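# Load a blank into the vise and tidy parts

## Task

Place a single plain-gray aluminum blank across the two loose low bars inside the open vise, leaving both bars standing. Its long side must be pressed against the fixed jaw, which is the end block without hoses. Its short end must be pressed against the work stop, the short rod between the jaws. Every finished part goes flat in the black outfeed tray with its pocket facing up. Every other blank, aluminum or brass, must finish entirely on the infeed plate (the plate with short pins), not stacked on another blank and not sitting on a pin. Each blank must finish either in its starting orientation on the plate or flipped over.

## Robot and tools

ROBOT. There are two FR3 arms, left_arm and right_arm, and each carries a Robotiq 140 gripper with a wrist camera. The scene frame has its origin on the table top, midway between the nominal bases. +x points out over the table, +z points up, and left_arm sits on the +y side. The calibrated base positions are left_arm (+0.008, +0.343, +0.030) m and right_arm (+0.048, -0.439, +0.030) m, both with almost no yaw. Each arm reports its hand pose in its own base frame. Fixed cameras and the table use the scene frame. The printed hand pose can be a few cm off, more so at long reach.

FINGERS. The right_arm fingers are rigid. The left_arm fingers can fold. For a firm hold with left_arm, grip the part in the quarter of each pad nearest the tip. A grip closer to the palm can be loose, or it can hold and then slip. If a left fingertip is pushed tip-first into a surface it folds easily, which hides the contact and spoils the next grip. end_effector_position is the point between the pads when they are closed. The tips reach about 33 mm past that point at gaps up to 40 mm, and about 9 mm past it when fully open.

ROW FORMAT. Every row is one flat list of 20 numbers, each in [-1, 1]. The first 10 are for left_arm and the last 10 for right_arm. Within each arm's 10 numbers:
- 7 joint offsets come first, in this order: elbow, waist, upper arm roll, shoulder, wrist pitch, forearm roll, wrist roll.
- Then 3 gripper numbers: position, force_limit, speed.

Joint numbers are scaled offsets, not poses. A value of 1.0 equals 1.427 rad for the elbow, waist, upper arm roll and shoulder; 3.044 rad for the forearm roll; 2.596 rad for the wrist pitch; and 3.91 rad for the wrist roll. The offset is measured from the Joint targets that hold when the action or move begins, not from the previous row. Sending the same offset again moves the joint further. Sending 0 for a joint holds it at its target.

Joint ranges in rad are:
- waist ±2.901
- shoulder ±1.836
- upper arm roll ±2.901
- elbow -3.077 to -0.117
- forearm roll ±2.876
- wrist pitch 0.440 to 4.622
- wrist roll ±3.051

An action that asks for more than 0.018 rad past an end is rejected for both arms. Commanding a joint within about 0.05 rad of an end can trip a torque fault.

GRIPPER NUMBERS. These are absolute commands.
- position: +1 is fully open (140 mm). The pads meet at about -0.8. At -1 the fingers close until something blocks them.
- force_limit: the squeeze after a slow close runs from about 14 N at -1 to 58 N at +1.
- speed: from about 30 mm/s at -1 to 250 mm/s at +1. A faster close squeezes harder.

To leave a gripper unchanged, resend its previous three numbers. A 0 is itself a command.

TOOLS
- execute_actions(actions, cameras): actions is a list of actions. Each action is a list of up to 15 rows, and each row lasts one 1/30 s step. A table shorter than 15 rows keeps its final row for the remaining steps. An empty list just reports the state. cameras takes names from cam_high, cam_left_wrist and cam_right_wrist; [] gives no images, and null or omitted gives all.
- move(target, speed, blend, blocking, cameras): target is one 20-number row, or a list of up to 15 rows. All rows in the list are offsets from the same starting Joint targets. speed is the top joint speed in rad/s, from 0.01 to 2 with default 0.5; give one value, or one per target. blend is in rad and rounds the corners of a path. Gripper numbers for later targets are sent on arrival at that target. A move does not avoid obstacles or the other arm. Its result adds a "move:" line with one of done, off_target, moving, held or fault, and may add limits=held.
- wait(seconds): 0 to 10 s, with every arm holding its last command.
- stop(): brakes a running move. It needs room to brake.
- zoom_image(camera, region): region is [x0, y0, x1, y1] in image pixels, at most 504 by 504. Images are 896x504.
- clear_fault(arm): clears a reported torque or force fault on left_arm or right_arm.
- read_manual(section): returns the licence texts.
- finished_scene(scene): scene is 1 or 2. This ends the scene and cannot be undone.

RESULTS
- Joint positions, Joint velocities and Joint targets are given per arm in the joint order above. Joint targets is the base for your next offsets.
- object_status: 0 means moving, 1 means blocked while opening, 2 means blocked while closing (a grip), 3 means the position was reached or the pads met.
- position_measured is in counts: 3 is open, 75 is about 100 mm, 139 is 60 mm, 200 is 20 mm, 230 is closed.
- To squeeze harder, raise force_limit and change position slightly, for example from -1 to -0.98.
- Other lines are Joint torques, External joint torques and Flange force, all noisy. Also "joint sent to its limit", "joint command not followed" and MOTOR HOT. Actions report step readings.

MOTION LIMITS. Each joint target can lead its measured angle by at most 0.248 rad (the four large joints), 0.677 (forearm roll), 0.715 (wrist pitch) or 1.54 (wrist roll). A step that would move the gripper more than 70 mm is scaled back, so large motions need several actions.

FAULTS. An arm stops on any of these:
- contact torque at a joint's limit: 35 N m for waist and shoulder, 32 for upper arm roll, 30 for elbow, 12 for the wrist joints;
- outside force of 40 N, where a held object's weight counts;
- overrunning a joint range;
- overspeed;
- overheating, which halts the arm for 30 to 60 s or more.

After a force fault with the part still gripped, open the gripper before moving that arm. To end a push, command the targets back past the measured positions.

AVOID. Do not drop parts or release them while they are moving. Avoid slams, hard hits and strong pushes, and never let the arms collide. Do not squeeze hard on a part that is still resting on something. Do not swing loads fast. Keep the vise bars standing and keep everything on the table. Parts may occasionally be tugged or nudged by outside forces.

Each tool is called after ">>>" as name(argument=value, ...), one argument or row to a line, values as JSON.

## Session

>>> execute_actions(
  actions=[],
)

Scene clock: 0.00 s.
left_arm: end_effector_position=(+0.1773, -0.2225, +0.2984) position_measured=3 object_status=3 end_effector_quat_wxyz=(-0.304, -0.357, +0.865, -0.182) | right_arm: end_effector_position=(+0.4602, +0.5841, +0.3235) position_measured=3 object_status=3 end_effector_quat_wxyz=(-0.361, +0.915, -0.176, -0.039)
Joint names: [elbow, waist, upper arm roll, shoulder, wrist pitch, forearm roll, wrist roll]
Joint positions: left_arm=[-2.711 -0.571 0.324 -0.837 1.675 -0.458 0.514] | right_arm=[-1.901 0.775 0.008 0.132 2.481 0.795 -0.941]
Joint velocities: within noise
Joint torques (N m): no reading
External joint torques (N m): no reading
Flange force (N): no reading
Joint targets: left_arm=[-2.711 -0.571 0.324 -0.837 1.675 -0.458 0.514] | right_arm=[-1.901 0.775 0.008 0.132 2.481 0.795 -0.941]
Tool commands: left_gripper/position=+1.0 left_gripper/force_limit=+1.0 left_gripper/speed=+1.0 right_gripper/position=+1.0 right_gripper/force_limit=+1.0 right_gripper/speed=+1.0

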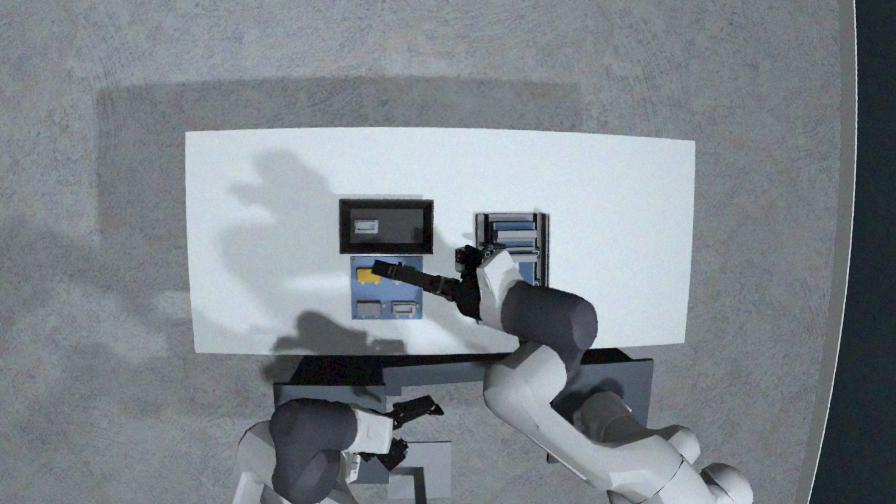

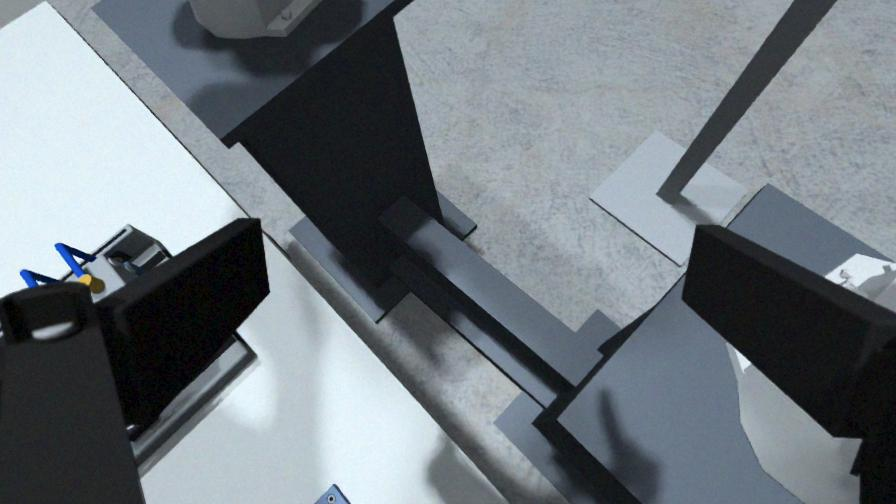

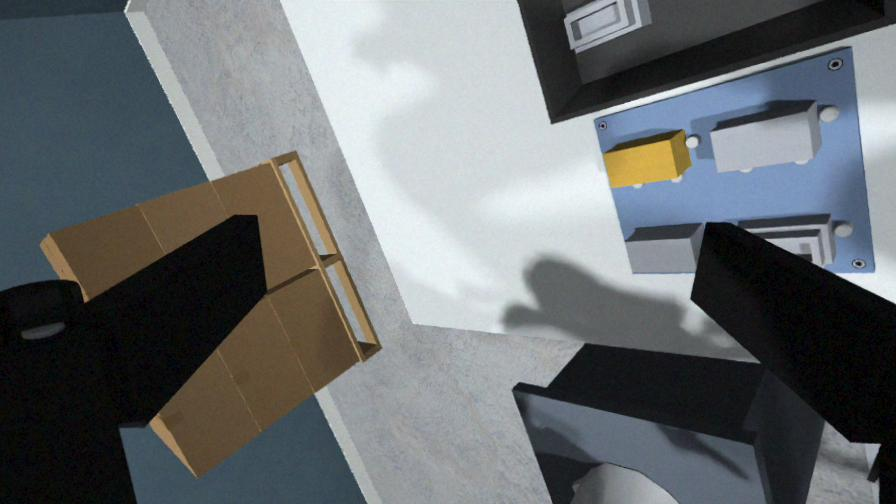

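>>> zoom_image(
  camera="cam_high",
  region=[330, 190, 450, 330],
)

>>> zoom_image(
  camera="cam_high",
  region=[450, 190, 570, 330],
)

>>> zoom_image(
  camera="cam_right_wrist",
  region=[500, 0, 896, 290],
)

Scaled by 3.600 from the camera's 896x504 image, which has a finer 1280x720 frame.

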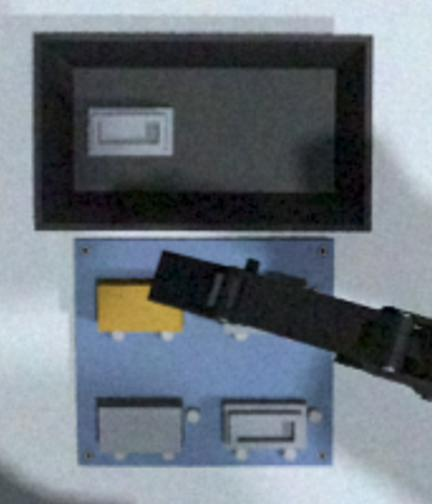

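Scaled by 3.600 from the camera's 896x504 image, which has a finer 1280x720 frame.

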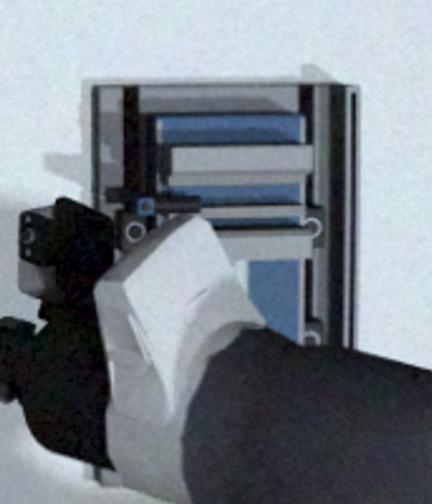

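Scaled by 1.273 from the camera's 896x504 image, which has a finer 1280x720 frame.

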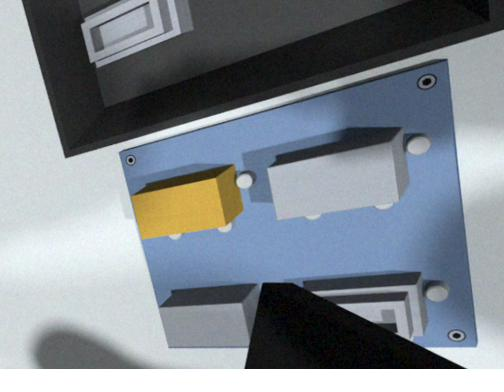

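>>> move(
  target=[0,0,0,0,0,0,0,1,1,1,-0.0898,-0.1413,-0.0056,-0.1952,-0.2305,-0.2612,-0.0145,1,1,1],
  speed=1.0,
  cameras=["cam_high", "cam_right_wrist"],
)

Scene clock: 51.57 s.
left_arm: end_effector_position=(+0.1773, -0.2225, +0.2984) position_measured=3 object_status=3 end_effector_quat_wxyz=(-0.304, -0.357, +0.865, -0.182) | right_arm: end_effector_position=(+0.4335, +0.2809, +0.3009) position_measured=3 object_status=3 end_effector_quat_wxyz=(-0.003, +1.000, -0.003, +0.002)
Joint names: [elbow, waist, upper arm roll, shoulder, wrist pitch, forearm roll, wrist roll]
Joint positions: left_arm=[-2.711 -0.571 0.324 -0.837 1.675 -0.458 0.514] | right_arm=[-2.027 0.574 -0.001 -0.146 1.888 0.003 -0.993]
Joint velocities: left_arm=[within noise] | right_arm=[0 0 0 0 -0.004 -0.002 -0.003]
Joint torques (N m): left_arm=[23.43 0.58 -3.81 -3.19 1.4 -0.67 -0.04] | right_arm=[26.05 -0.54 0.56 -27.4 2.3 0.38 -0.16]
External joint torques (N m): left_arm=[0.15 0.56 1 -0.21 0.12 0.16 -0.05] | right_arm=[1.04 -0.49 0.75 0.33 -0.38 -0.4 -0.16]
Flange force (N): left_arm=[-1.7 1.6 -1.5] | right_arm=[3.8 -2.6 -3.1]
Joint targets: left_arm=[-2.711 -0.571 0.324 -0.837 1.675 -0.458 0.514] | right_arm=[-2.029 0.573 0.000 -0.147 1.883 0.000 -0.997]
move: done
camera_calibration:
cam_right_wrist: T_world_to_cam=[[0.0118857, -0.999838, -0.0135137, 0.289191], [-0.939207, -0.0158007, 0.342989, 0.31244], [-0.343147, 0.00861546, -0.939242, 0.564521], [0, 0, 0, 1]] pos_world=[0.483722, 0.289217, 0.426967]
Images, in order (width x height): cam_high 896x504, cam_right_wrist 896x504.

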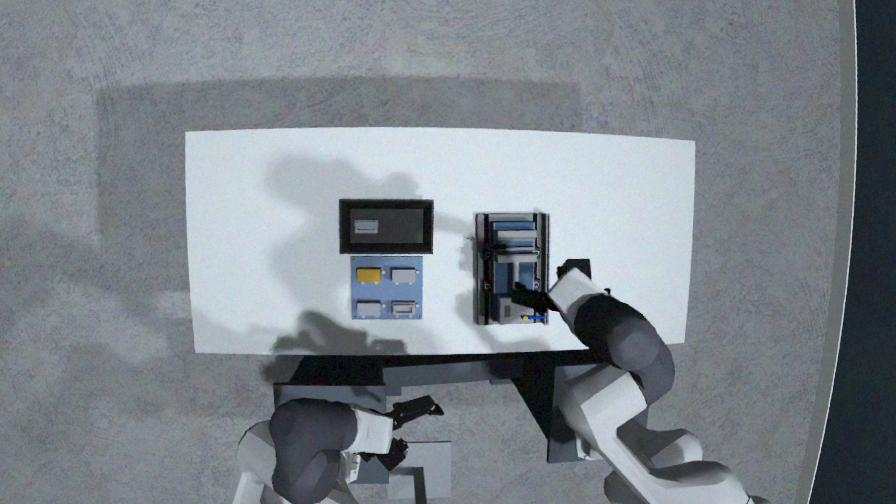

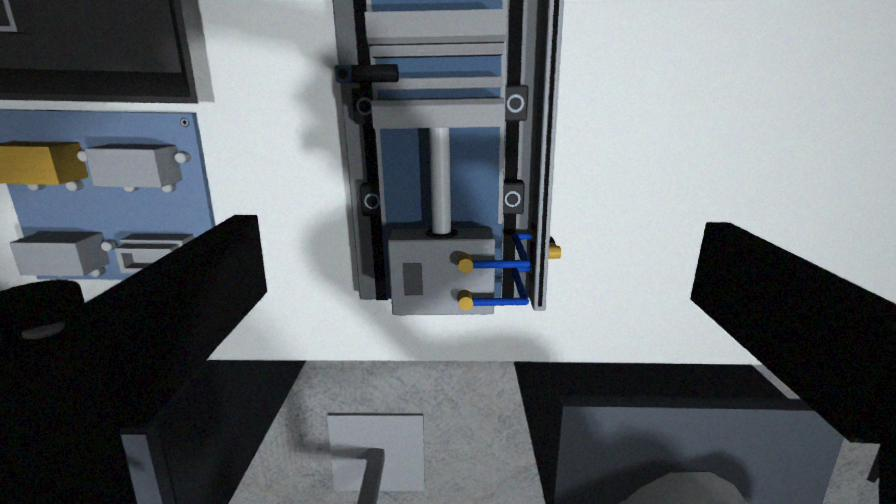

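>>> zoom_image(
  camera="cam_right_wrist",
  region=[320, 0, 570, 140],
)

>>> zoom_image(
  camera="cam_high",
  region=[465, 200, 565, 300],
)

>>> zoom_image(
  camera="cam_high",
  region=[330, 190, 450, 330],
)

Scaled by 2.016 from the camera's 896x504 image, which has a finer 1280x720 frame.

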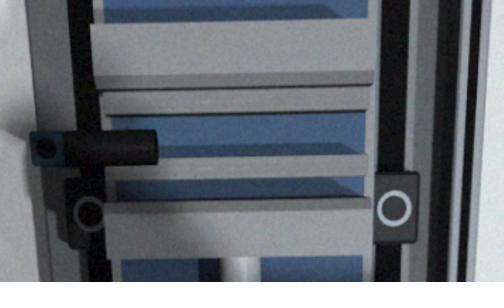

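Scaled by 5.040 from the camera's 896x504 image, which has a finer 1280x720 frame.

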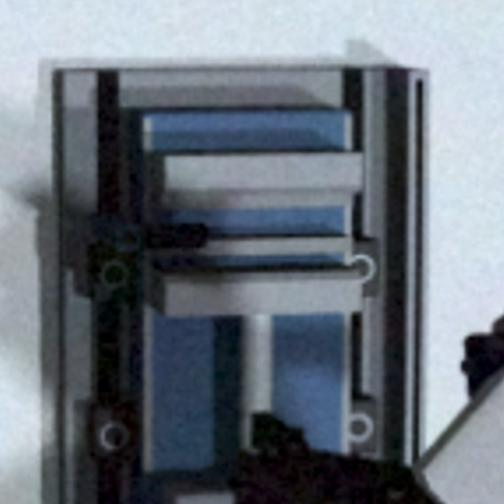

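Scaled by 3.600 from the camera's 896x504 image, which has a finer 1280x720 frame.

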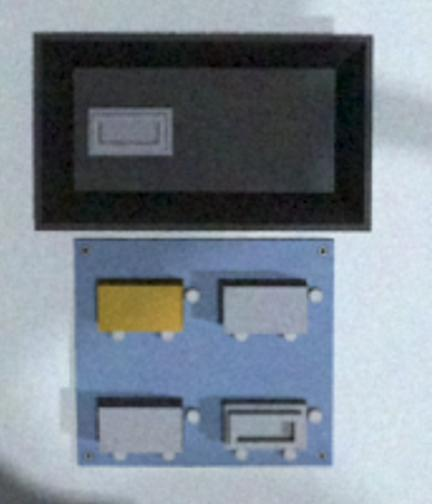

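>>> move(
  target=[0,0,0,0,0,0,0,1,1,1,0.3053,0.3260,0,0.3116,0.0031,0,0.1188,1,1,1],
  speed=1.0,
  cameras=["cam_right_wrist"],
)

Scene clock: 98.00 s.
left_arm: end_effector_position=(+0.1773, -0.2225, +0.2984) position_measured=3 object_status=3 end_effector_quat_wxyz=(-0.304, -0.357, +0.865, -0.182) | right_arm: end_effector_position=(+0.3278, +0.5594, +0.2484) position_measured=3 object_status=3 end_effector_quat_wxyz=(+0.002, +1.000, +0.003, -0.002)
Joint names: [elbow, waist, upper arm roll, shoulder, wrist pitch, forearm roll, wrist roll]
Joint positions: left_arm=[-2.711 -0.571 0.324 -0.837 1.675 -0.458 0.514] | right_arm=[-1.595 1.039 0.001 0.298 1.888 0.002 -0.538]
Joint velocities: left_arm=[within noise] | right_arm=[0.001 0 0 0 0 0.001 0.006]
Joint torques (N m): left_arm=[23.5 0.62 -3.78 -3.23 1.39 -0.66 -0.03] | right_arm=[26.58 -0.26 0.99 -42.21 2.68 0.67 0.04]
External joint torques (N m): left_arm=[0.16 0.61 1.04 -0.26 0.09 0.18 -0.04] | right_arm=[1.69 -0.23 0.74 0.46 0.07 -0.07 0.04]
Flange force (N): left_arm=[-1.7 1.9 -1.7] | right_arm=[4.7 -8.4 -3.1]
Joint targets: left_arm=[-2.711 -0.571 0.324 -0.837 1.675 -0.458 0.514] | right_arm=[-1.593 1.038 0.000 0.298 1.891 0.000 -0.533]
move: done
camera_calibration:
cam_right_wrist: T_world_to_cam=[[0.0235731, -0.999714, -0.00396005, 0.561969], [-0.936144, -0.0234639, 0.350833, 0.236929], [-0.350826, -0.00456305, -0.93643, 0.48574], [0, 0, 0, 1]] pos_world=[0.378962, 0.569584, 0.373964]
Images, in order (width x height): cam_right_wrist 896x504.

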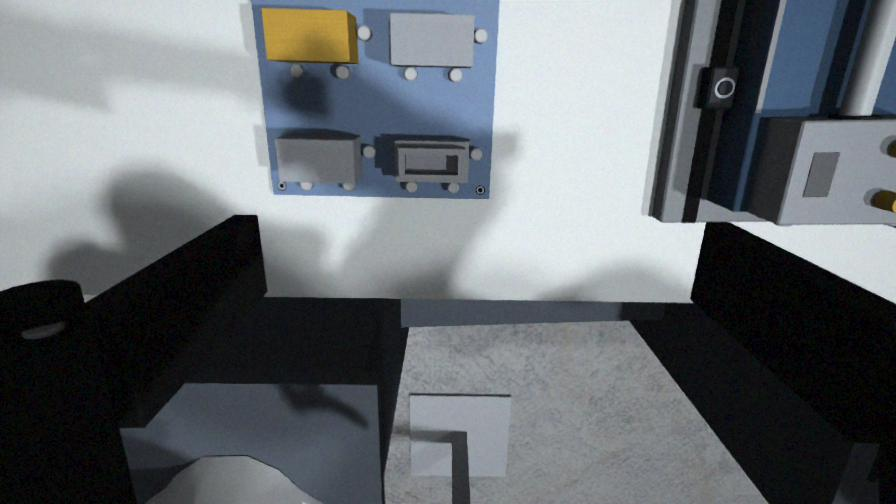

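>>> move(
  target=[0,0,0,0,0,0,0,1,1,1,-0.0913,0.0227,0,0.1106,0.1110,0,0.0083,0.2,-1,0],
  speed=0.6,
  cameras=["cam_right_wrist"],
)

Scene clock: 116.30 s.
left_arm: end_effector_position=(+0.1773, -0.2225, +0.2984) position_measured=3 object_status=3 end_effector_quat_wxyz=(-0.304, -0.357, +0.865, -0.182) | right_arm: end_effector_position=(+0.3199, +0.5680, +0.1730) position_measured=104 object_status=3 end_effector_quat_wxyz=(+0.013, +1.000, +0.005, -0.008)
Joint names: [elbow, waist, upper arm roll, shoulder, wrist pitch, forearm roll, wrist roll]
Joint positions: left_arm=[-2.711 -0.571 0.324 -0.837 1.675 -0.458 0.514] | right_arm=[-1.663 1.056 0.001 0.381 2.014 0.002 -0.525]
Joint velocities: within noise
Joint torques (N m): left_arm=[23.47 0.59 -3.82 -3.17 1.4 -0.66 -0.02] | right_arm=[25.76 -0.72 1.16 -43.79 2.3 0.71 -0.1]
External joint torques (N m): left_arm=[0.25 0.6 1.01 -0.31 0.12 0.17 -0.03] | right_arm=[1.31 -0.74 0.8 0.9 -0.25 0.02 -0.1]
Flange force (N): left_arm=[-1.6 1.8 -1.8] | right_arm=[5.3 -8.0 -1.8]
Joint targets: left_arm=[-2.711 -0.571 0.324 -0.837 1.675 -0.458 0.514] | right_arm=[-1.663 1.054 0.000 0.382 2.010 0.002 -0.526]
move: held (right_arm; a check stopped the path); limits=held; right_arm: the wrist pitch is farthest, 0.165 rad from its target
joint command not followed: on one or more control steps a check withheld the commanded joint targets of the right arm, and it was not sent them on those steps.
cause: the commanded joint targets, or the way to them, would bring a part of the robot too close to another arm (a part of this arm just beyond the forearm roll and the left arm's gripper, at the place that arm is still heading or pushing toward).
camera_calibration:
cam_right_wrist: T_world_to_cam=[[0.0281374, -0.999456, 0.0172259, 0.565139], [-0.931673, -0.0199771, 0.362749, 0.250729], [-0.362207, -0.0262557, -0.931728, 0.427502], [0, 0, 0, 1]] pos_world=[0.37254, 0.581065, 0.297629]
Images, in order (width x height): cam_right_wrist 896x504.

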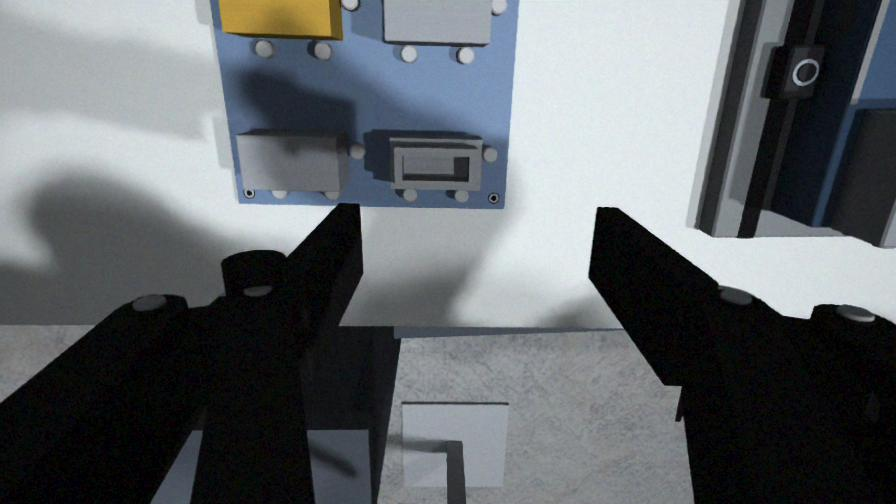

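>>> zoom_image(
  camera="cam_right_wrist",
  region=[210, 100, 520, 220],
)

>>> move(
  target=[
    [0,0.82,0,0,0,0,0,1,1,1,0,0,0,0,0,0,0,0.2,-1,0],
    [0,0.82,0,0,0,0,0,1,1,1,-0.0423,0.0114,0,0.0517,0.0651,0,0.0065,0.2,-1,0],
  ],
  speed=[1.3, 0.5],
  cameras=["cam_right_wrist"],
)

Scaled by 1.626 from the camera's 896x504 image, which has a finer 1280x720 frame.

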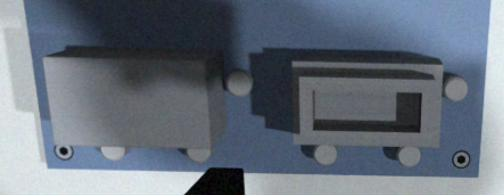

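Scene clock: 132.10 s.
left_arm: end_effector_position=(+0.2742, +0.0761, +0.2984) position_measured=3 object_status=3 end_effector_quat_wxyz=(+0.153, +0.774, -0.524, +0.320) | right_arm: end_effector_position=(+0.3172, +0.5807, +0.1089) position_measured=104 object_status=3 end_effector_quat_wxyz=(+0.002, +1.000, +0.002, -0.002)
Joint names: [elbow, waist, upper arm roll, shoulder, wrist pitch, forearm roll, wrist roll]
Joint positions: left_arm=[-2.711 0.598 0.325 -0.837 1.675 -0.458 0.514] | right_arm=[-1.723 1.069 0.001 0.457 2.174 0.002 -0.505]
Joint velocities: left_arm=[within noise] | right_arm=[0 0 0 -0.001 0.003 0.001 0.002]
Joint torques (N m): left_arm=[23.49 0.97 -3.92 -3.22 1.39 -0.68 -0.06] | right_arm=[25.04 -0.02 1.19 -45.83 2.91 0.64 0.17]
External joint torques (N m): left_arm=[0.25 0.97 0.92 -0.26 0.12 0.16 -0.07] | right_arm=[1.29 0.06 0.84 0.38 0.29 0 0.17]
Flange force (N): left_arm=[-1.6 2.1 -1.8] | right_arm=[2.7 -6.2 0.0]
Joint targets: left_arm=[-2.711 0.599 0.324 -0.837 1.675 -0.458 0.514] | right_arm=[-1.723 1.070 0.000 0.456 2.179 0.002 -0.501]
move: done
camera_calibration:
cam_right_wrist: T_world_to_cam=[[0.020473, -0.999785, -0.00327377, 0.58389], [-0.936135, -0.0203191, 0.351053, 0.274552], [-0.351044, -0.00412243, -0.93635, 0.351256], [0, 0, 0, 1]] pos_world=[0.36837, 0.590791, 0.234427]
Images, in order (width x height): cam_right_wrist 896x504.

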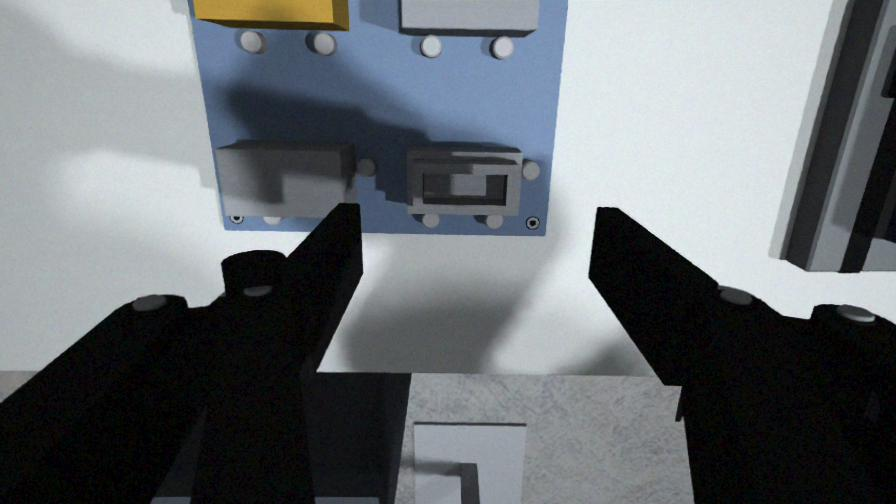

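>>> zoom_image(
  camera="cam_right_wrist",
  region=[210, 110, 570, 250],
)

Scaled by 1.400 from the camera's 896x504 image, which has a finer 1280x720 frame.

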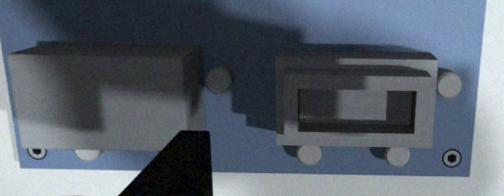

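>>> move(
  target=[0,0,0,0,0,0,0,1,1,1,-0.0181,-0.0004,0,0.0608,0.0434,-0.0007,0,0.2,-1,0],
  speed=0.25,
  cameras=["cam_right_wrist"],
)

Scene clock: 163.23 s.
left_arm: end_effector_position=(+0.2742, +0.0761, +0.2984) position_measured=3 object_status=3 end_effector_quat_wxyz=(+0.153, +0.774, -0.524, +0.320) | right_arm: end_effector_position=(+0.3178, +0.5818, +0.0498) position_measured=104 object_status=3 end_effector_quat_wxyz=(+0.002, +1.000, +0.001, -0.002)
Joint names: [elbow, waist, upper arm roll, shoulder, wrist pitch, forearm roll, wrist roll]
Joint positions: left_arm=[-2.711 0.598 0.325 -0.837 1.675 -0.458 0.514] | right_arm=[-1.749 1.069 0.001 0.544 2.287 0.002 -0.504]
Joint velocities: left_arm=[within noise] | right_arm=[0 -0.001 -0.001 -0.001 0.004 0 0]
Joint torques (N m): left_arm=[23.45 0.94 -3.92 -3.28 1.4 -0.67 -0.05] | right_arm=[24 -0.3 1.4 -47.17 2.85 0.36 0.09]
External joint torques (N m): left_arm=[0.09 0.92 0.9 -0.31 0.1 0.17 -0.06] | right_arm=[1.29 -0.3 0.92 0.27 0.24 -0.22 0.09]
Flange force (N): left_arm=[-1.5 2.6 -1.4] | right_arm=[3.0 -5.6 0.4]
Joint targets: left_arm=[-2.711 0.599 0.324 -0.837 1.675 -0.458 0.514] | right_arm=[-1.749 1.070 0.000 0.543 2.292 0.000 -0.501]
move: done
camera_calibration:
cam_right_wrist: T_world_to_cam=[[0.019123, -0.999812, -0.00327311, 0.585187], [-0.936177, -0.019055, 0.351013, 0.295191], [-0.351009, -0.00364822, -0.936365, 0.295807], [0, 0, 0, 1]] pos_world=[0.368991, 0.591781, 0.175283]
Images, in order (width x height): cam_right_wrist 896x504.

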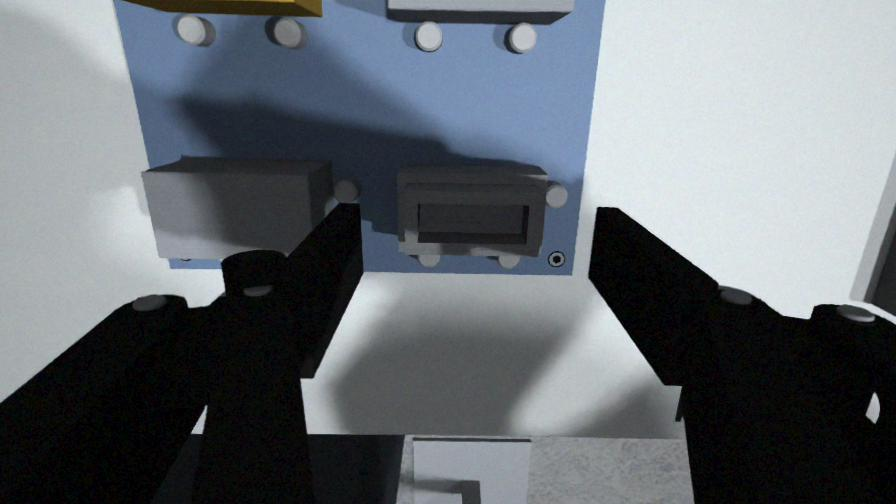

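>>> move(
  target=[0,0,0,0,0,0,0,1,1,1,0.0027,-0.0040,0,0.0438,0.0226,0,-0.0014,0.2,-1,0],
  speed=0.12,
  cameras=["cam_right_wrist"],
)

Scene clock: 179.07 s.
left_arm: end_effector_position=(+0.2742, +0.0761, +0.2984) position_measured=3 object_status=3 end_effector_quat_wxyz=(+0.153, +0.774, -0.524, +0.320) | right_arm: end_effector_position=(+0.3205, +0.5822, +0.0154) position_measured=104 object_status=3 end_effector_quat_wxyz=(+0.002, +1.000, -0.001, -0.002)
Joint names: [elbow, waist, upper arm roll, shoulder, wrist pitch, forearm roll, wrist roll]
Joint positions: left_arm=[-2.711 0.598 0.325 -0.837 1.675 -0.458 0.514] | right_arm=[-1.747 1.066 0.001 0.605 2.346 0.002 -0.504]
Joint velocities: within noise
Joint torques (N m): left_arm=[23.49 0.91 -3.93 -3.22 1.4 -0.68 -0.04] | right_arm=[23.68 -0.78 1.39 -47.64 2.8 0.33 -0.23]
External joint torques (N m): left_arm=[0.13 0.9 0.91 -0.13 0.11 0.16 -0.05] | right_arm=[1.56 -0.86 0.79 0.74 0.19 -0.22 -0.23]
Flange force (N): left_arm=[-1.8 1.8 -1.6] | right_arm=[5.4 -7.2 1.5]
Joint targets: left_arm=[-2.711 0.599 0.324 -0.837 1.675 -0.458 0.514] | right_arm=[-1.745 1.064 0.000 0.605 2.350 0.000 -0.506]
move: done
camera_calibration:
cam_right_wrist: T_world_to_cam=[[0.015704, -0.999871, -0.00335675, 0.586553], [-0.936257, -0.0158831, 0.350957, 0.307993], [-0.350965, -0.00236864, -0.936386, 0.263764], [0, 0, 0, 1]] pos_world=[0.371721, 0.591994, 0.140862]
Images, in order (width x height): cam_right_wrist 896x504.

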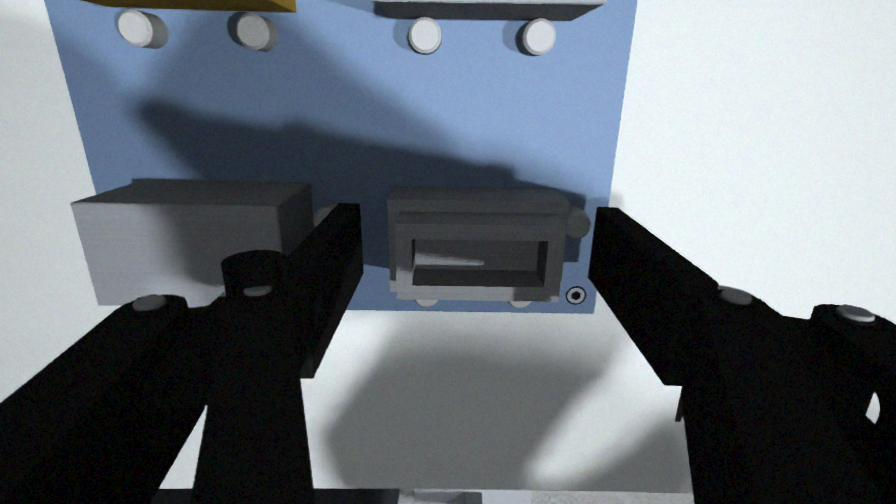

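>>> move(
  target=[
    [0,0,0,0,0,0,0,1,1,1,0,0,0,0.0073,0.0040,0,0,0.2,-1,0],
    [0,0,0,0,0,0,0,1,1,1,0,0,0,0.0073,0.0040,0,0,-1,-0.05,-1],
    [0,0,0,0,0,0,0,1,1,1,0.0261,0,0,-0.0978,-0.0681,0,0,-1,-0.05,-1],
  ],
  speed=[0.1, 0.3, 0.3],
  cameras=["cam_high", "cam_right_wrist"],
)

Scene clock: 206.17 s.
left_arm: end_effector_position=(+0.2742, +0.0761, +0.2984) position_measured=3 object_status=3 end_effector_quat_wxyz=(+0.153, +0.774, -0.524, +0.320) | right_arm: end_effector_position=(+0.3252, +0.5843, +0.1117) position_measured=231 object_status=0 end_effector_quat_wxyz=(-0.003, +1.000, -0.003, +0.001)
Joint names: [elbow, waist, upper arm roll, shoulder, wrist pitch, forearm roll, wrist roll]
Joint positions: left_arm=[-2.711 0.598 0.325 -0.837 1.675 -0.458 0.514] | right_arm=[-1.707 1.064 -0.001 0.464 2.178 0.001 -0.503]
Joint velocities: within noise
Joint torques (N m): left_arm=[23.47 0.88 -3.96 -3.2 1.39 -0.68 -0.02] | right_arm=[25.19 -0.3 1.28 -45.29 2.36 0.68 -0.16]
External joint torques (N m): left_arm=[0.25 0.83 0.82 -0.29 0.11 0.15 -0.03] | right_arm=[1.5 -0.28 0.91 0.92 -0.27 0.04 -0.16]
Flange force (N): left_arm=[-1.4 2.0 -1.6] | right_arm=[5.2 -9.0 -0.6]
Joint targets: left_arm=[-2.711 0.599 0.324 -0.837 1.675 -0.458 0.514] | right_arm=[-1.708 1.064 0.000 0.466 2.174 0.000 -0.506]
move: done
camera_calibration:
cam_right_wrist: T_world_to_cam=[[0.0122522, -0.999837, -0.0132428, 0.591175], [-0.938917, -0.0160589, 0.34377, 0.280439], [-0.343926, 0.00822195, -0.938961, 0.347509], [0, 0, 0, 1]] pos_world=[0.375583, 0.592725, 0.23772]
Images, in order (width x height): cam_high 896x504, cam_right_wrist 896x504.

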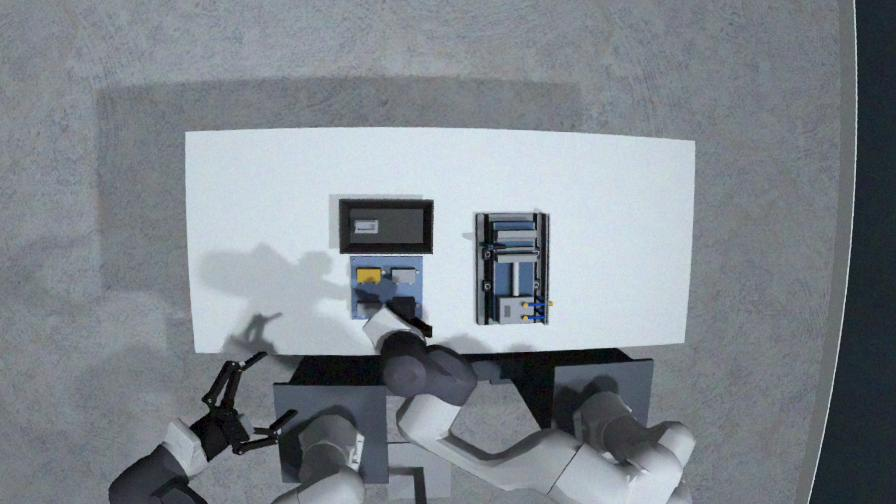

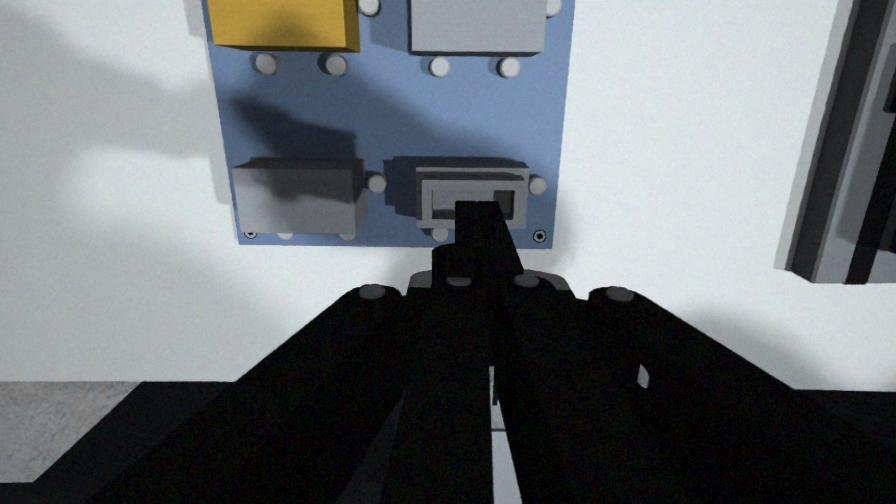

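>>> move(
  target=[
    [0,0,0,0,0,0,0,1,1,1,0,0,0,0,0,0,0,0.2,-1,0.5],
    [0,0,0,0,0,0,0,1,1,1,-0.0255,0,0,0.1162,0.0779,0,0,0.2,-1,0.5],
    [0,0,0,0,0,0,0,1,1,1,-0.0255,0,0,0.1162,0.0779,0,0,-1,-0.05,-1],
    [0,0,0,0,0,0,0,1,1,1,0,0,0,0,0,0,0,-1,-0.05,-1],
  ],
  speed=[0.3, 0.25, 0.3, 0.3],
  cameras=["cam_right_wrist"],
)

Scene clock: 225.17 s.
left_arm: end_effector_position=(+0.2742, +0.0762, +0.2984) position_measured=3 object_status=3 end_effector_quat_wxyz=(+0.153, +0.774, -0.524, +0.320) | right_arm: end_effector_position=(+0.3261, +0.5838, +0.1117) position_measured=231 object_status=0 end_effector_quat_wxyz=(-0.003, +1.000, -0.003, +0.002)
Joint names: [elbow, waist, upper arm roll, shoulder, wrist pitch, forearm roll, wrist roll]
Joint positions: left_arm=[-2.711 0.598 0.325 -0.837 1.675 -0.458 0.514] | right_arm=[-1.707 1.063 -0.001 0.464 2.178 0.001 -0.504]
Joint velocities: within noise
Joint torques (N m): left_arm=[23.51 0.89 -3.91 -3.22 1.4 -0.67 -0.02] | right_arm=[25.19 0.03 1.5 -45.21 2.35 0.67 -0.17]
External joint torques (N m): left_arm=[0.27 0.96 1 -0.25 0.13 0.17 -0.03] | right_arm=[1.49 -0.01 1.09 1.05 -0.28 0.04 -0.17]
Flange force (N): left_arm=[-1.8 2.1 -1.9] | right_arm=[5.1 -9.5 -0.4]
Joint targets: left_arm=[-2.711 0.599 0.324 -0.837 1.675 -0.458 0.514] | right_arm=[-1.708 1.064 0.000 0.466 2.174 0.000 -0.506]
move: done
camera_calibration:
cam_right_wrist: T_world_to_cam=[[0.011793, -0.999847, -0.0129029, 0.590758], [-0.939042, -0.015508, 0.343453, 0.280988], [-0.3436, 0.00806603, -0.939081, 0.347761], [0, 0, 0, 1]] pos_world=[0.376383, 0.59222, 0.237693]
Images, in order (width x height): cam_right_wrist 896x504.

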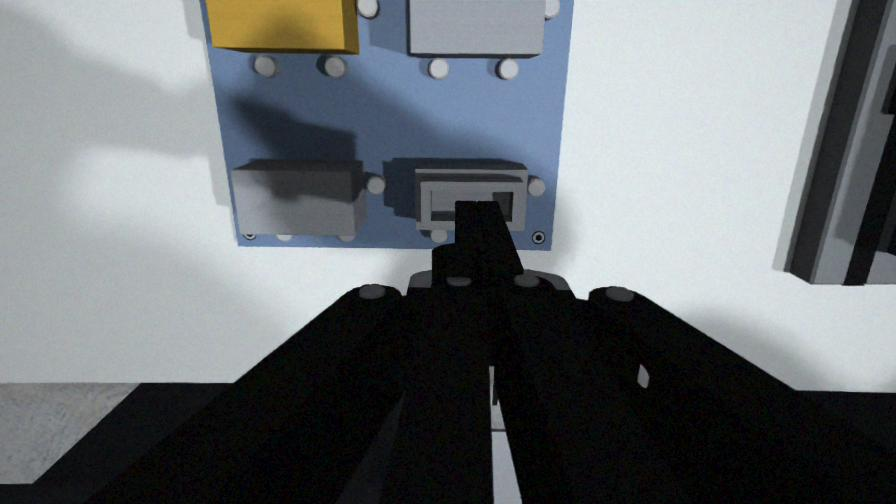

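>>> move(
  target=[
    [0,0,0,0,0,0,0,1,1,1,0,0,0,0,0,0,0,0.2,-1,0.5],
    [0,0,0,0,0,0,0,1,1,1,-0.0250,0,0,0.1238,0.0818,0,0,0.2,-1,0.5],
  ],
  speed=[0.3, 0.25],
  cameras=["cam_right_wrist"],
)

Scene clock: 251.27 s.
left_arm: end_effector_position=(+0.2741, +0.0762, +0.2984) position_measured=3 object_status=3 end_effector_quat_wxyz=(+0.153, +0.774, -0.524, +0.320) | right_arm: end_effector_position=(+0.3248, +0.5822, +0.0035) position_measured=104 object_status=3 end_effector_quat_wxyz=(+0.001, +1.000, -0.002, -0.001)
Joint names: [elbow, waist, upper arm roll, shoulder, wrist pitch, forearm roll, wrist roll]
Joint positions: left_arm=[-2.711 0.598 0.325 -0.837 1.675 -0.458 0.514] | right_arm=[-1.74 1.063 -0.001 0.63 2.366 0.001 -0.505]
Joint velocities: left_arm=[within noise] | right_arm=[-0.002 0.001 0 -0.001 0.003 -0.001 0.001]
Joint torques (N m): left_arm=[23.52 0.89 -3.92 -3.18 1.38 -0.67 -0.07] | right_arm=[21.32 1.26 2.71 -40.36 4.92 0.63 -0.13]
External joint torques (N m): left_arm=[0.22 0.9 0.92 -0.27 0.09 0.16 -0.08] | right_arm=[-0.66 1.3 2.24 8.48 2.29 0.09 -0.13]
Flange force (N): left_arm=[-1.5 2.2 -1.8] | right_arm=[5.5 -13.9 18.8]
Joint targets: left_arm=[-2.711 0.599 0.324 -0.837 1.675 -0.458 0.514] | right_arm=[-1.744 1.064 0.000 0.642 2.386 0.000 -0.506]
move: off_target (right_arm); right_arm: the wrist pitch is farthest, 0.020 rad from its target
camera_calibration:
cam_right_wrist: T_world_to_cam=[[0.0131211, -0.999903, -0.00457004, 0.587398], [-0.937385, -0.0138913, 0.348017, 0.315432], [-0.348047, -0.000282455, -0.937477, 0.251991], [0, 0, 0, 1]] pos_world=[0.375679, 0.591794, 0.129145]
Images, in order (width x height): cam_right_wrist 896x504.

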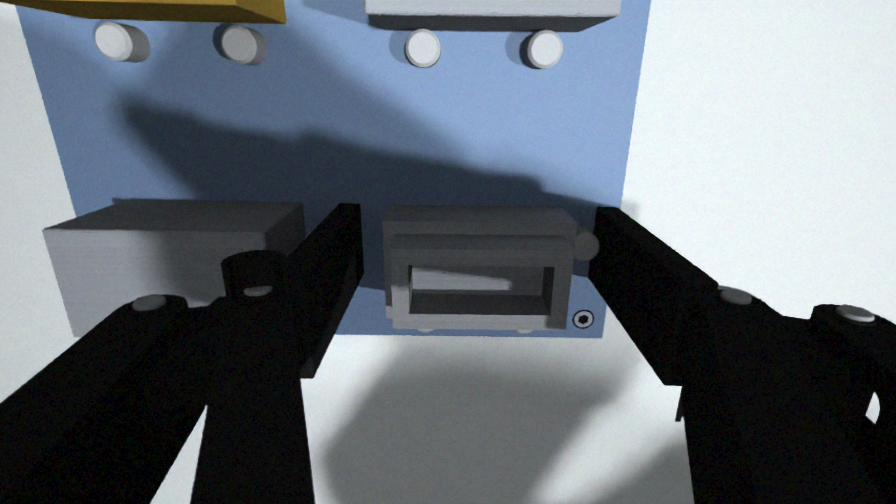

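>>> move(
  target=[
    [0,0,0,0,0,0,0,1,1,1,-0.0007,0,0,-0.0183,-0.0097,0,0,0.2,-1,0.5],
    [0,0,0,0,0,0,0,1,1,1,-0.0007,0,0,-0.0183,-0.0097,0,0,-1,-0.05,-1],
  ],
  speed=0.2,
  cameras=[],
)

>>> wait(
  seconds=0.8,
  cameras=["cam_right_wrist"],
)

Scene clock: 268.17 s.
left_arm: end_effector_position=(+0.2741, +0.0762, +0.2984) position_measured=3 object_status=3 end_effector_quat_wxyz=(+0.153, +0.774, -0.524, +0.320) | right_arm: end_effector_position=(+0.3251, +0.5765, +0.0086) position_measured=125 object_status=0 end_effector_quat_wxyz=(+0.007, +1.000, -0.003, -0.002)
Joint names: [elbow, waist, upper arm roll, shoulder, wrist pitch, forearm roll, wrist roll]
Joint positions: left_arm=[-2.711 0.598 0.325 -0.837 1.675 -0.458 0.514] | right_arm=[-1.747 1.061 -0.004 0.615 2.348 -0.001 -0.505]
Joint velocities: within noise
Joint torques (N m): left_arm=[23.46 0.89 -3.94 -3.2 1.4 -0.68 -0.03] | right_arm=[25.34 1.02 2.87 -47.07 4.63 0.92 -0.08]
External joint torques (N m): left_arm=[0.15 0.83 0.87 -0.23 0.11 0.16 -0.04] | right_arm=[3.45 0.98 2.39 1.23 2.05 0.38 -0.08]
Flange force (N): left_arm=[-1.6 2.0 -1.5] | right_arm=[6.0 -14.3 5.6]
Joint targets: left_arm=[-2.711 0.599 0.324 -0.837 1.675 -0.458 0.514] | right_arm=[-1.745 1.064 0.000 0.616 2.361 0.000 -0.506]
move: off_target (right_arm); right_arm: the wrist pitch is farthest, 0.013 rad from its target
No camera images: "cameras" was empty.

Scene clock: 268.97 s.
left_arm: end_effector_position=(+0.2741, +0.0762, +0.2984) position_measured=3 object_status=3 end_effector_quat_wxyz=(+0.153, +0.774, -0.524, +0.320) | right_arm: end_effector_position=(+0.3251, +0.5765, +0.0086) position_measured=125 object_status=2 end_effector_quat_wxyz=(+0.007, +1.000, -0.003, -0.002)
Joint names: [elbow, waist, upper arm roll, shoulder, wrist pitch, forearm roll, wrist roll]
Joint positions: left_arm=[-2.711 0.598 0.325 -0.837 1.675 -0.458 0.514] | right_arm=[-1.747 1.061 -0.004 0.615 2.348 -0.001 -0.505]
Joint velocities: within noise
Joint torques (N m): left_arm=[23.47 0.91 -3.96 -3.2 1.4 -0.67 -0.06] | right_arm=[25.29 0.99 2.86 -47.09 4.61 0.94 -0.08]
External joint torques (N m): left_arm=[0.21 0.89 0.85 -0.29 0.11 0.16 -0.07] | right_arm=[3.25 0.89 2.33 1.54 2 0.39 -0.08]
Flange force (N): left_arm=[-1.4 2.2 -1.6] | right_arm=[6.2 -14.2 6.0]
Joint targets: left_arm=[-2.711 0.599 0.324 -0.837 1.675 -0.458 0.514] | right_arm=[-1.745 1.064 0.000 0.616 2.361 0.000 -0.506]
Tool commands: left_gripper/position=+1.0 left_gripper/force_limit=+1.0 left_gripper/speed=+1.0 right_gripper/position=-1.0 right_gripper/force_limit=-0.05 right_gripper/speed=-1.0
wait: 0.80 s; at rest by 0.17 s
camera_calibration:
cam_right_wrist: T_world_to_cam=[[0.0105646, -0.999926, 0.006071, 0.582422], [-0.93631, -0.00776083, 0.351088, 0.309994], [-0.351015, -0.00939344, -0.936323, 0.263101], [0, 0, 0, 1]] pos_world=[0.37645, 0.587256, 0.133976]
Images, in order (width x height): cam_right_wrist 896x504.

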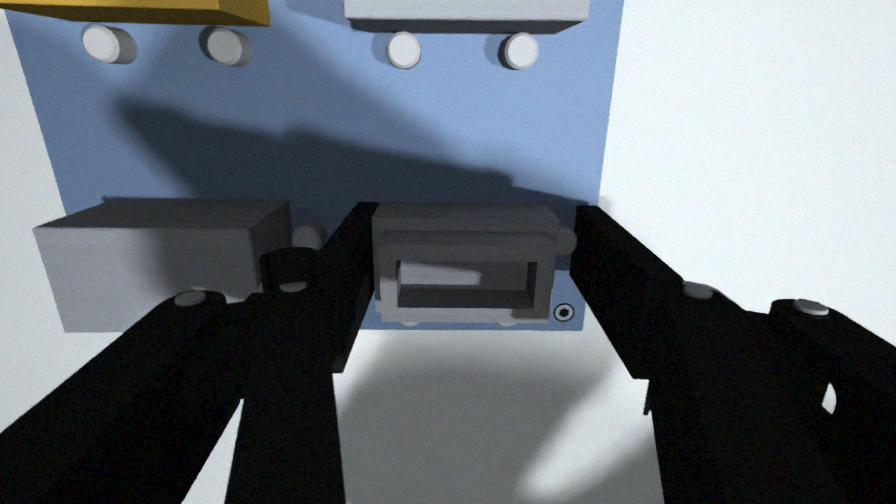

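>>> move(
  target=[
    [0,0,0,0,0,0,0,1,1,1,0,0,0,0,0,0,0,0.15,-1,0.5],
    [0,0,0,0,0,0,0,1,1,1,0,0,0,-0.0048,-0.0026,0,0,0.15,-1,0.5],
    [0,0,0,0,0,0,0,1,1,1,0,0,0,-0.0048,-0.0026,0,0,-1,-0.05,-1],
  ],
  speed=0.2,
  cameras=[],
)

>>> wait(
  seconds=0.8,
  cameras=["cam_right_wrist"],
)

Scene clock: 279.83 s.
left_arm: end_effector_position=(+0.2741, +0.0762, +0.2984) position_measured=3 object_status=3 end_effector_quat_wxyz=(+0.153, +0.774, -0.524, +0.320) | right_arm: end_effector_position=(+0.3247, +0.5766, +0.0116) position_measured=126 object_status=0 end_effector_quat_wxyz=(+0.007, +1.000, -0.003, -0.002)
Joint names: [elbow, waist, upper arm roll, shoulder, wrist pitch, forearm roll, wrist roll]
Joint positions: left_arm=[-2.711 0.598 0.325 -0.837 1.675 -0.458 0.514] | right_arm=[-1.747 1.062 -0.003 0.61 2.343 -0.001 -0.505]
Joint velocities: within noise
Joint torques (N m): left_arm=[23.48 0.83 -3.95 -3.23 1.4 -0.68 -0.02] | right_arm=[25.49 1.71 3.46 -48.03 4.26 1.02 -0.14]
External joint torques (N m): left_arm=[0.26 0.87 0.91 -0.31 0.13 0.15 -0.03] | right_arm=[3.56 1.74 3.04 0.23 1.68 0.47 -0.14]
Flange force (N): left_arm=[-1.5 2.1 -1.7] | right_arm=[4.4 -13.5 3.1]
Joint targets: left_arm=[-2.711 0.599 0.324 -0.837 1.675 -0.458 0.514] | right_arm=[-1.745 1.064 0.000 0.609 2.354 0.000 -0.506]
move: off_target (right_arm); right_arm: the wrist pitch is farthest, 0.012 rad from its target
No camera images: "cameras" was empty.

Scene clock: 280.63 s.
left_arm: end_effector_position=(+0.2741, +0.0762, +0.2984) position_measured=3 object_status=3 end_effector_quat_wxyz=(+0.153, +0.774, -0.524, +0.320) | right_arm: end_effector_position=(+0.3247, +0.5766, +0.0116) position_measured=126 object_status=2 end_effector_quat_wxyz=(+0.007, +1.000, -0.003, -0.002)
Joint names: [elbow, waist, upper arm roll, shoulder, wrist pitch, forearm roll, wrist roll]
Joint positions: left_arm=[-2.711 0.598 0.325 -0.837 1.675 -0.458 0.514] | right_arm=[-1.747 1.062 -0.003 0.61 2.343 -0.001 -0.505]
Joint velocities: within noise
Joint torques (N m): left_arm=[23.48 0.89 -3.96 -3.19 1.4 -0.67 -0.04] | right_arm=[25.51 1.71 3.52 -48.07 4.24 1.05 -0.15]
External joint torques (N m): left_arm=[0.32 0.93 0.92 -0.31 0.14 0.16 -0.05] | right_arm=[3.43 1.72 3.09 0.42 1.64 0.5 -0.15]
Flange force (N): left_arm=[-1.5 2.1 -1.9] | right_arm=[4.5 -13.5 3.4]
Joint targets: left_arm=[-2.711 0.599 0.324 -0.837 1.675 -0.458 0.514] | right_arm=[-1.745 1.064 0.000 0.609 2.354 0.000 -0.506]
Tool commands: left_gripper/position=+1.0 left_gripper/force_limit=+1.0 left_gripper/speed=+1.0 right_gripper/position=-1.0 right_gripper/force_limit=-0.05 right_gripper/speed=-1.0
wait: 0.80 s; at rest by 0.17 s
camera_calibration:
cam_right_wrist: T_world_to_cam=[[0.0113336, -0.999917, 0.00617331, 0.582246], [-0.93625, -0.00844353, 0.351233, 0.308872], [-0.351152, -0.0097605, -0.936268, 0.266029], [0, 0, 0, 1]] pos_world=[0.375999, 0.587403, 0.136994]
Images, in order (width x height): cam_right_wrist 896x504.

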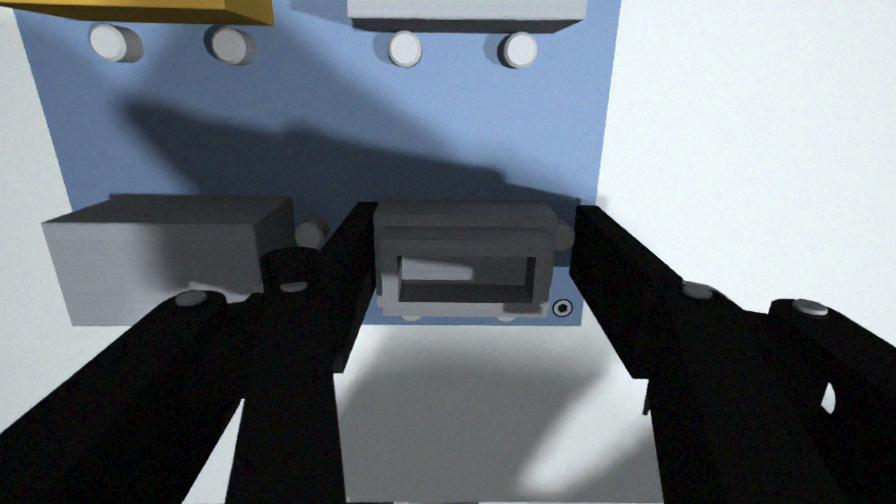

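>>> move(
  target=[
    [0,0,0,0,0,0,0,1,1,1,0,0,0,0,0,0,0,0.12,-1,0.5],
    [0,0,0,0,0,0,0,1,1,1,0,0,0,-0.0061,-0.0033,0,0,0.12,-1,0.5],
    [0,0,0,0,0,0,0,1,1,1,0,0,0,-0.0061,-0.0033,0,0,-1,-0.05,-1],
  ],
  speed=0.2,
  cameras=[],
)

>>> wait(
  seconds=0.8,
  cameras=["cam_right_wrist"],
)

Scene clock: 291.73 s.
left_arm: end_effector_position=(+0.2741, +0.0762, +0.2984) position_measured=3 object_status=3 end_effector_quat_wxyz=(+0.153, +0.774, -0.524, +0.320) | right_arm: end_effector_position=(+0.3254, +0.5819, +0.0183) position_measured=140 object_status=0 end_effector_quat_wxyz=(+0.000, +1.000, -0.002, +0.001)
Joint names: [elbow, waist, upper arm roll, shoulder, wrist pitch, forearm roll, wrist roll]
Joint positions: left_arm=[-2.711 0.598 0.325 -0.837 1.675 -0.458 0.514] | right_arm=[-1.746 1.063 -0.001 0.601 2.347 -0.001 -0.505]
Joint velocities: within noise
Joint torques (N m): left_arm=[23.56 0.87 -3.97 -3.16 1.39 -0.68 -0.03] | right_arm=[23.62 0.06 1.58 -47.91 2.65 0.6 -0.15]
External joint torques (N m): left_arm=[0.29 0.88 0.88 -0.18 0.11 0.16 -0.04] | right_arm=[1.48 0.05 1.1 0.35 0.02 0.05 -0.15]
Flange force (N): left_arm=[-1.7 1.6 -1.9] | right_arm=[3.8 -6.9 0.6]
Joint targets: left_arm=[-2.711 0.599 0.324 -0.837 1.675 -0.458 0.514] | right_arm=[-1.745 1.064 0.000 0.600 2.346 0.000 -0.506]
move: done
No camera images: "cameras" was empty.

Scene clock: 292.53 s.
left_arm: end_effector_position=(+0.2741, +0.0762, +0.2984) position_measured=3 object_status=3 end_effector_quat_wxyz=(+0.153, +0.774, -0.524, +0.320) | right_arm: end_effector_position=(+0.3254, +0.5819, +0.0183) position_measured=140 object_status=2 end_effector_quat_wxyz=(+0.000, +1.000, -0.002, +0.001)
Joint names: [elbow, waist, upper arm roll, shoulder, wrist pitch, forearm roll, wrist roll]
Joint positions: left_arm=[-2.711 0.598 0.325 -0.837 1.675 -0.458 0.514] | right_arm=[-1.746 1.063 -0.001 0.601 2.347 -0.001 -0.505]
Joint velocities: within noise
Joint torques (N m): left_arm=[23.49 0.85 -3.96 -3.25 1.41 -0.69 -0.03] | right_arm=[23.74 0.04 1.66 -47.88 2.67 0.61 -0.18]
External joint torques (N m): left_arm=[0.19 0.84 0.87 -0.26 0.13 0.15 -0.04] | right_arm=[1.62 0.03 1.18 0.32 0.05 0.05 -0.18]
Flange force (N): left_arm=[-1.5 2.0 -1.5] | right_arm=[4.1 -7.4 0.6]
Joint targets: left_arm=[-2.711 0.599 0.324 -0.837 1.675 -0.458 0.514] | right_arm=[-1.745 1.064 0.000 0.600 2.346 0.000 -0.506]
Tool commands: left_gripper/position=+1.0 left_gripper/force_limit=+1.0 left_gripper/speed=+1.0 right_gripper/position=-1.0 right_gripper/force_limit=-0.05 right_gripper/speed=-1.0
wait: 0.80 s; at rest by 0.17 s
camera_calibration:
cam_right_wrist: T_world_to_cam=[[0.0138352, -0.999879, -0.00710308, 0.586964], [-0.938377, -0.015437, 0.345267, 0.312101], [-0.345335, 0.00188853, -0.938478, 0.263935], [0, 0, 0, 1]] pos_world=[0.375893, 0.591212, 0.144108]
Images, in order (width x height): cam_right_wrist 896x504.

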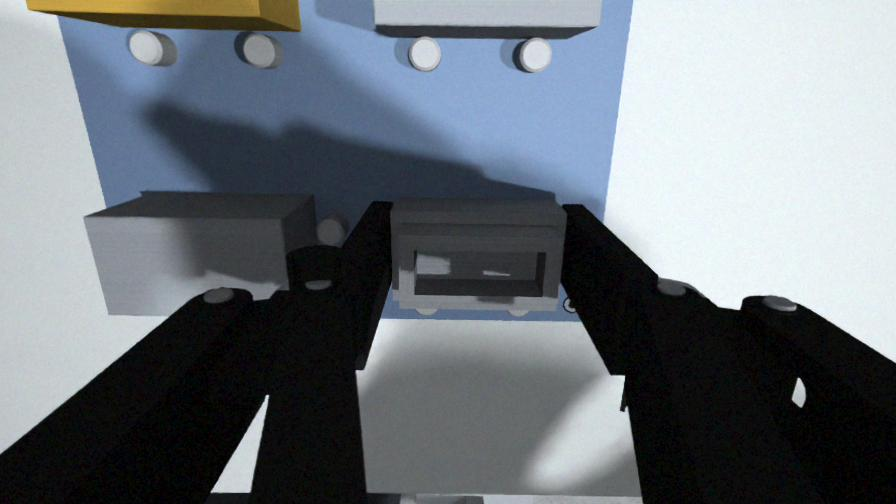

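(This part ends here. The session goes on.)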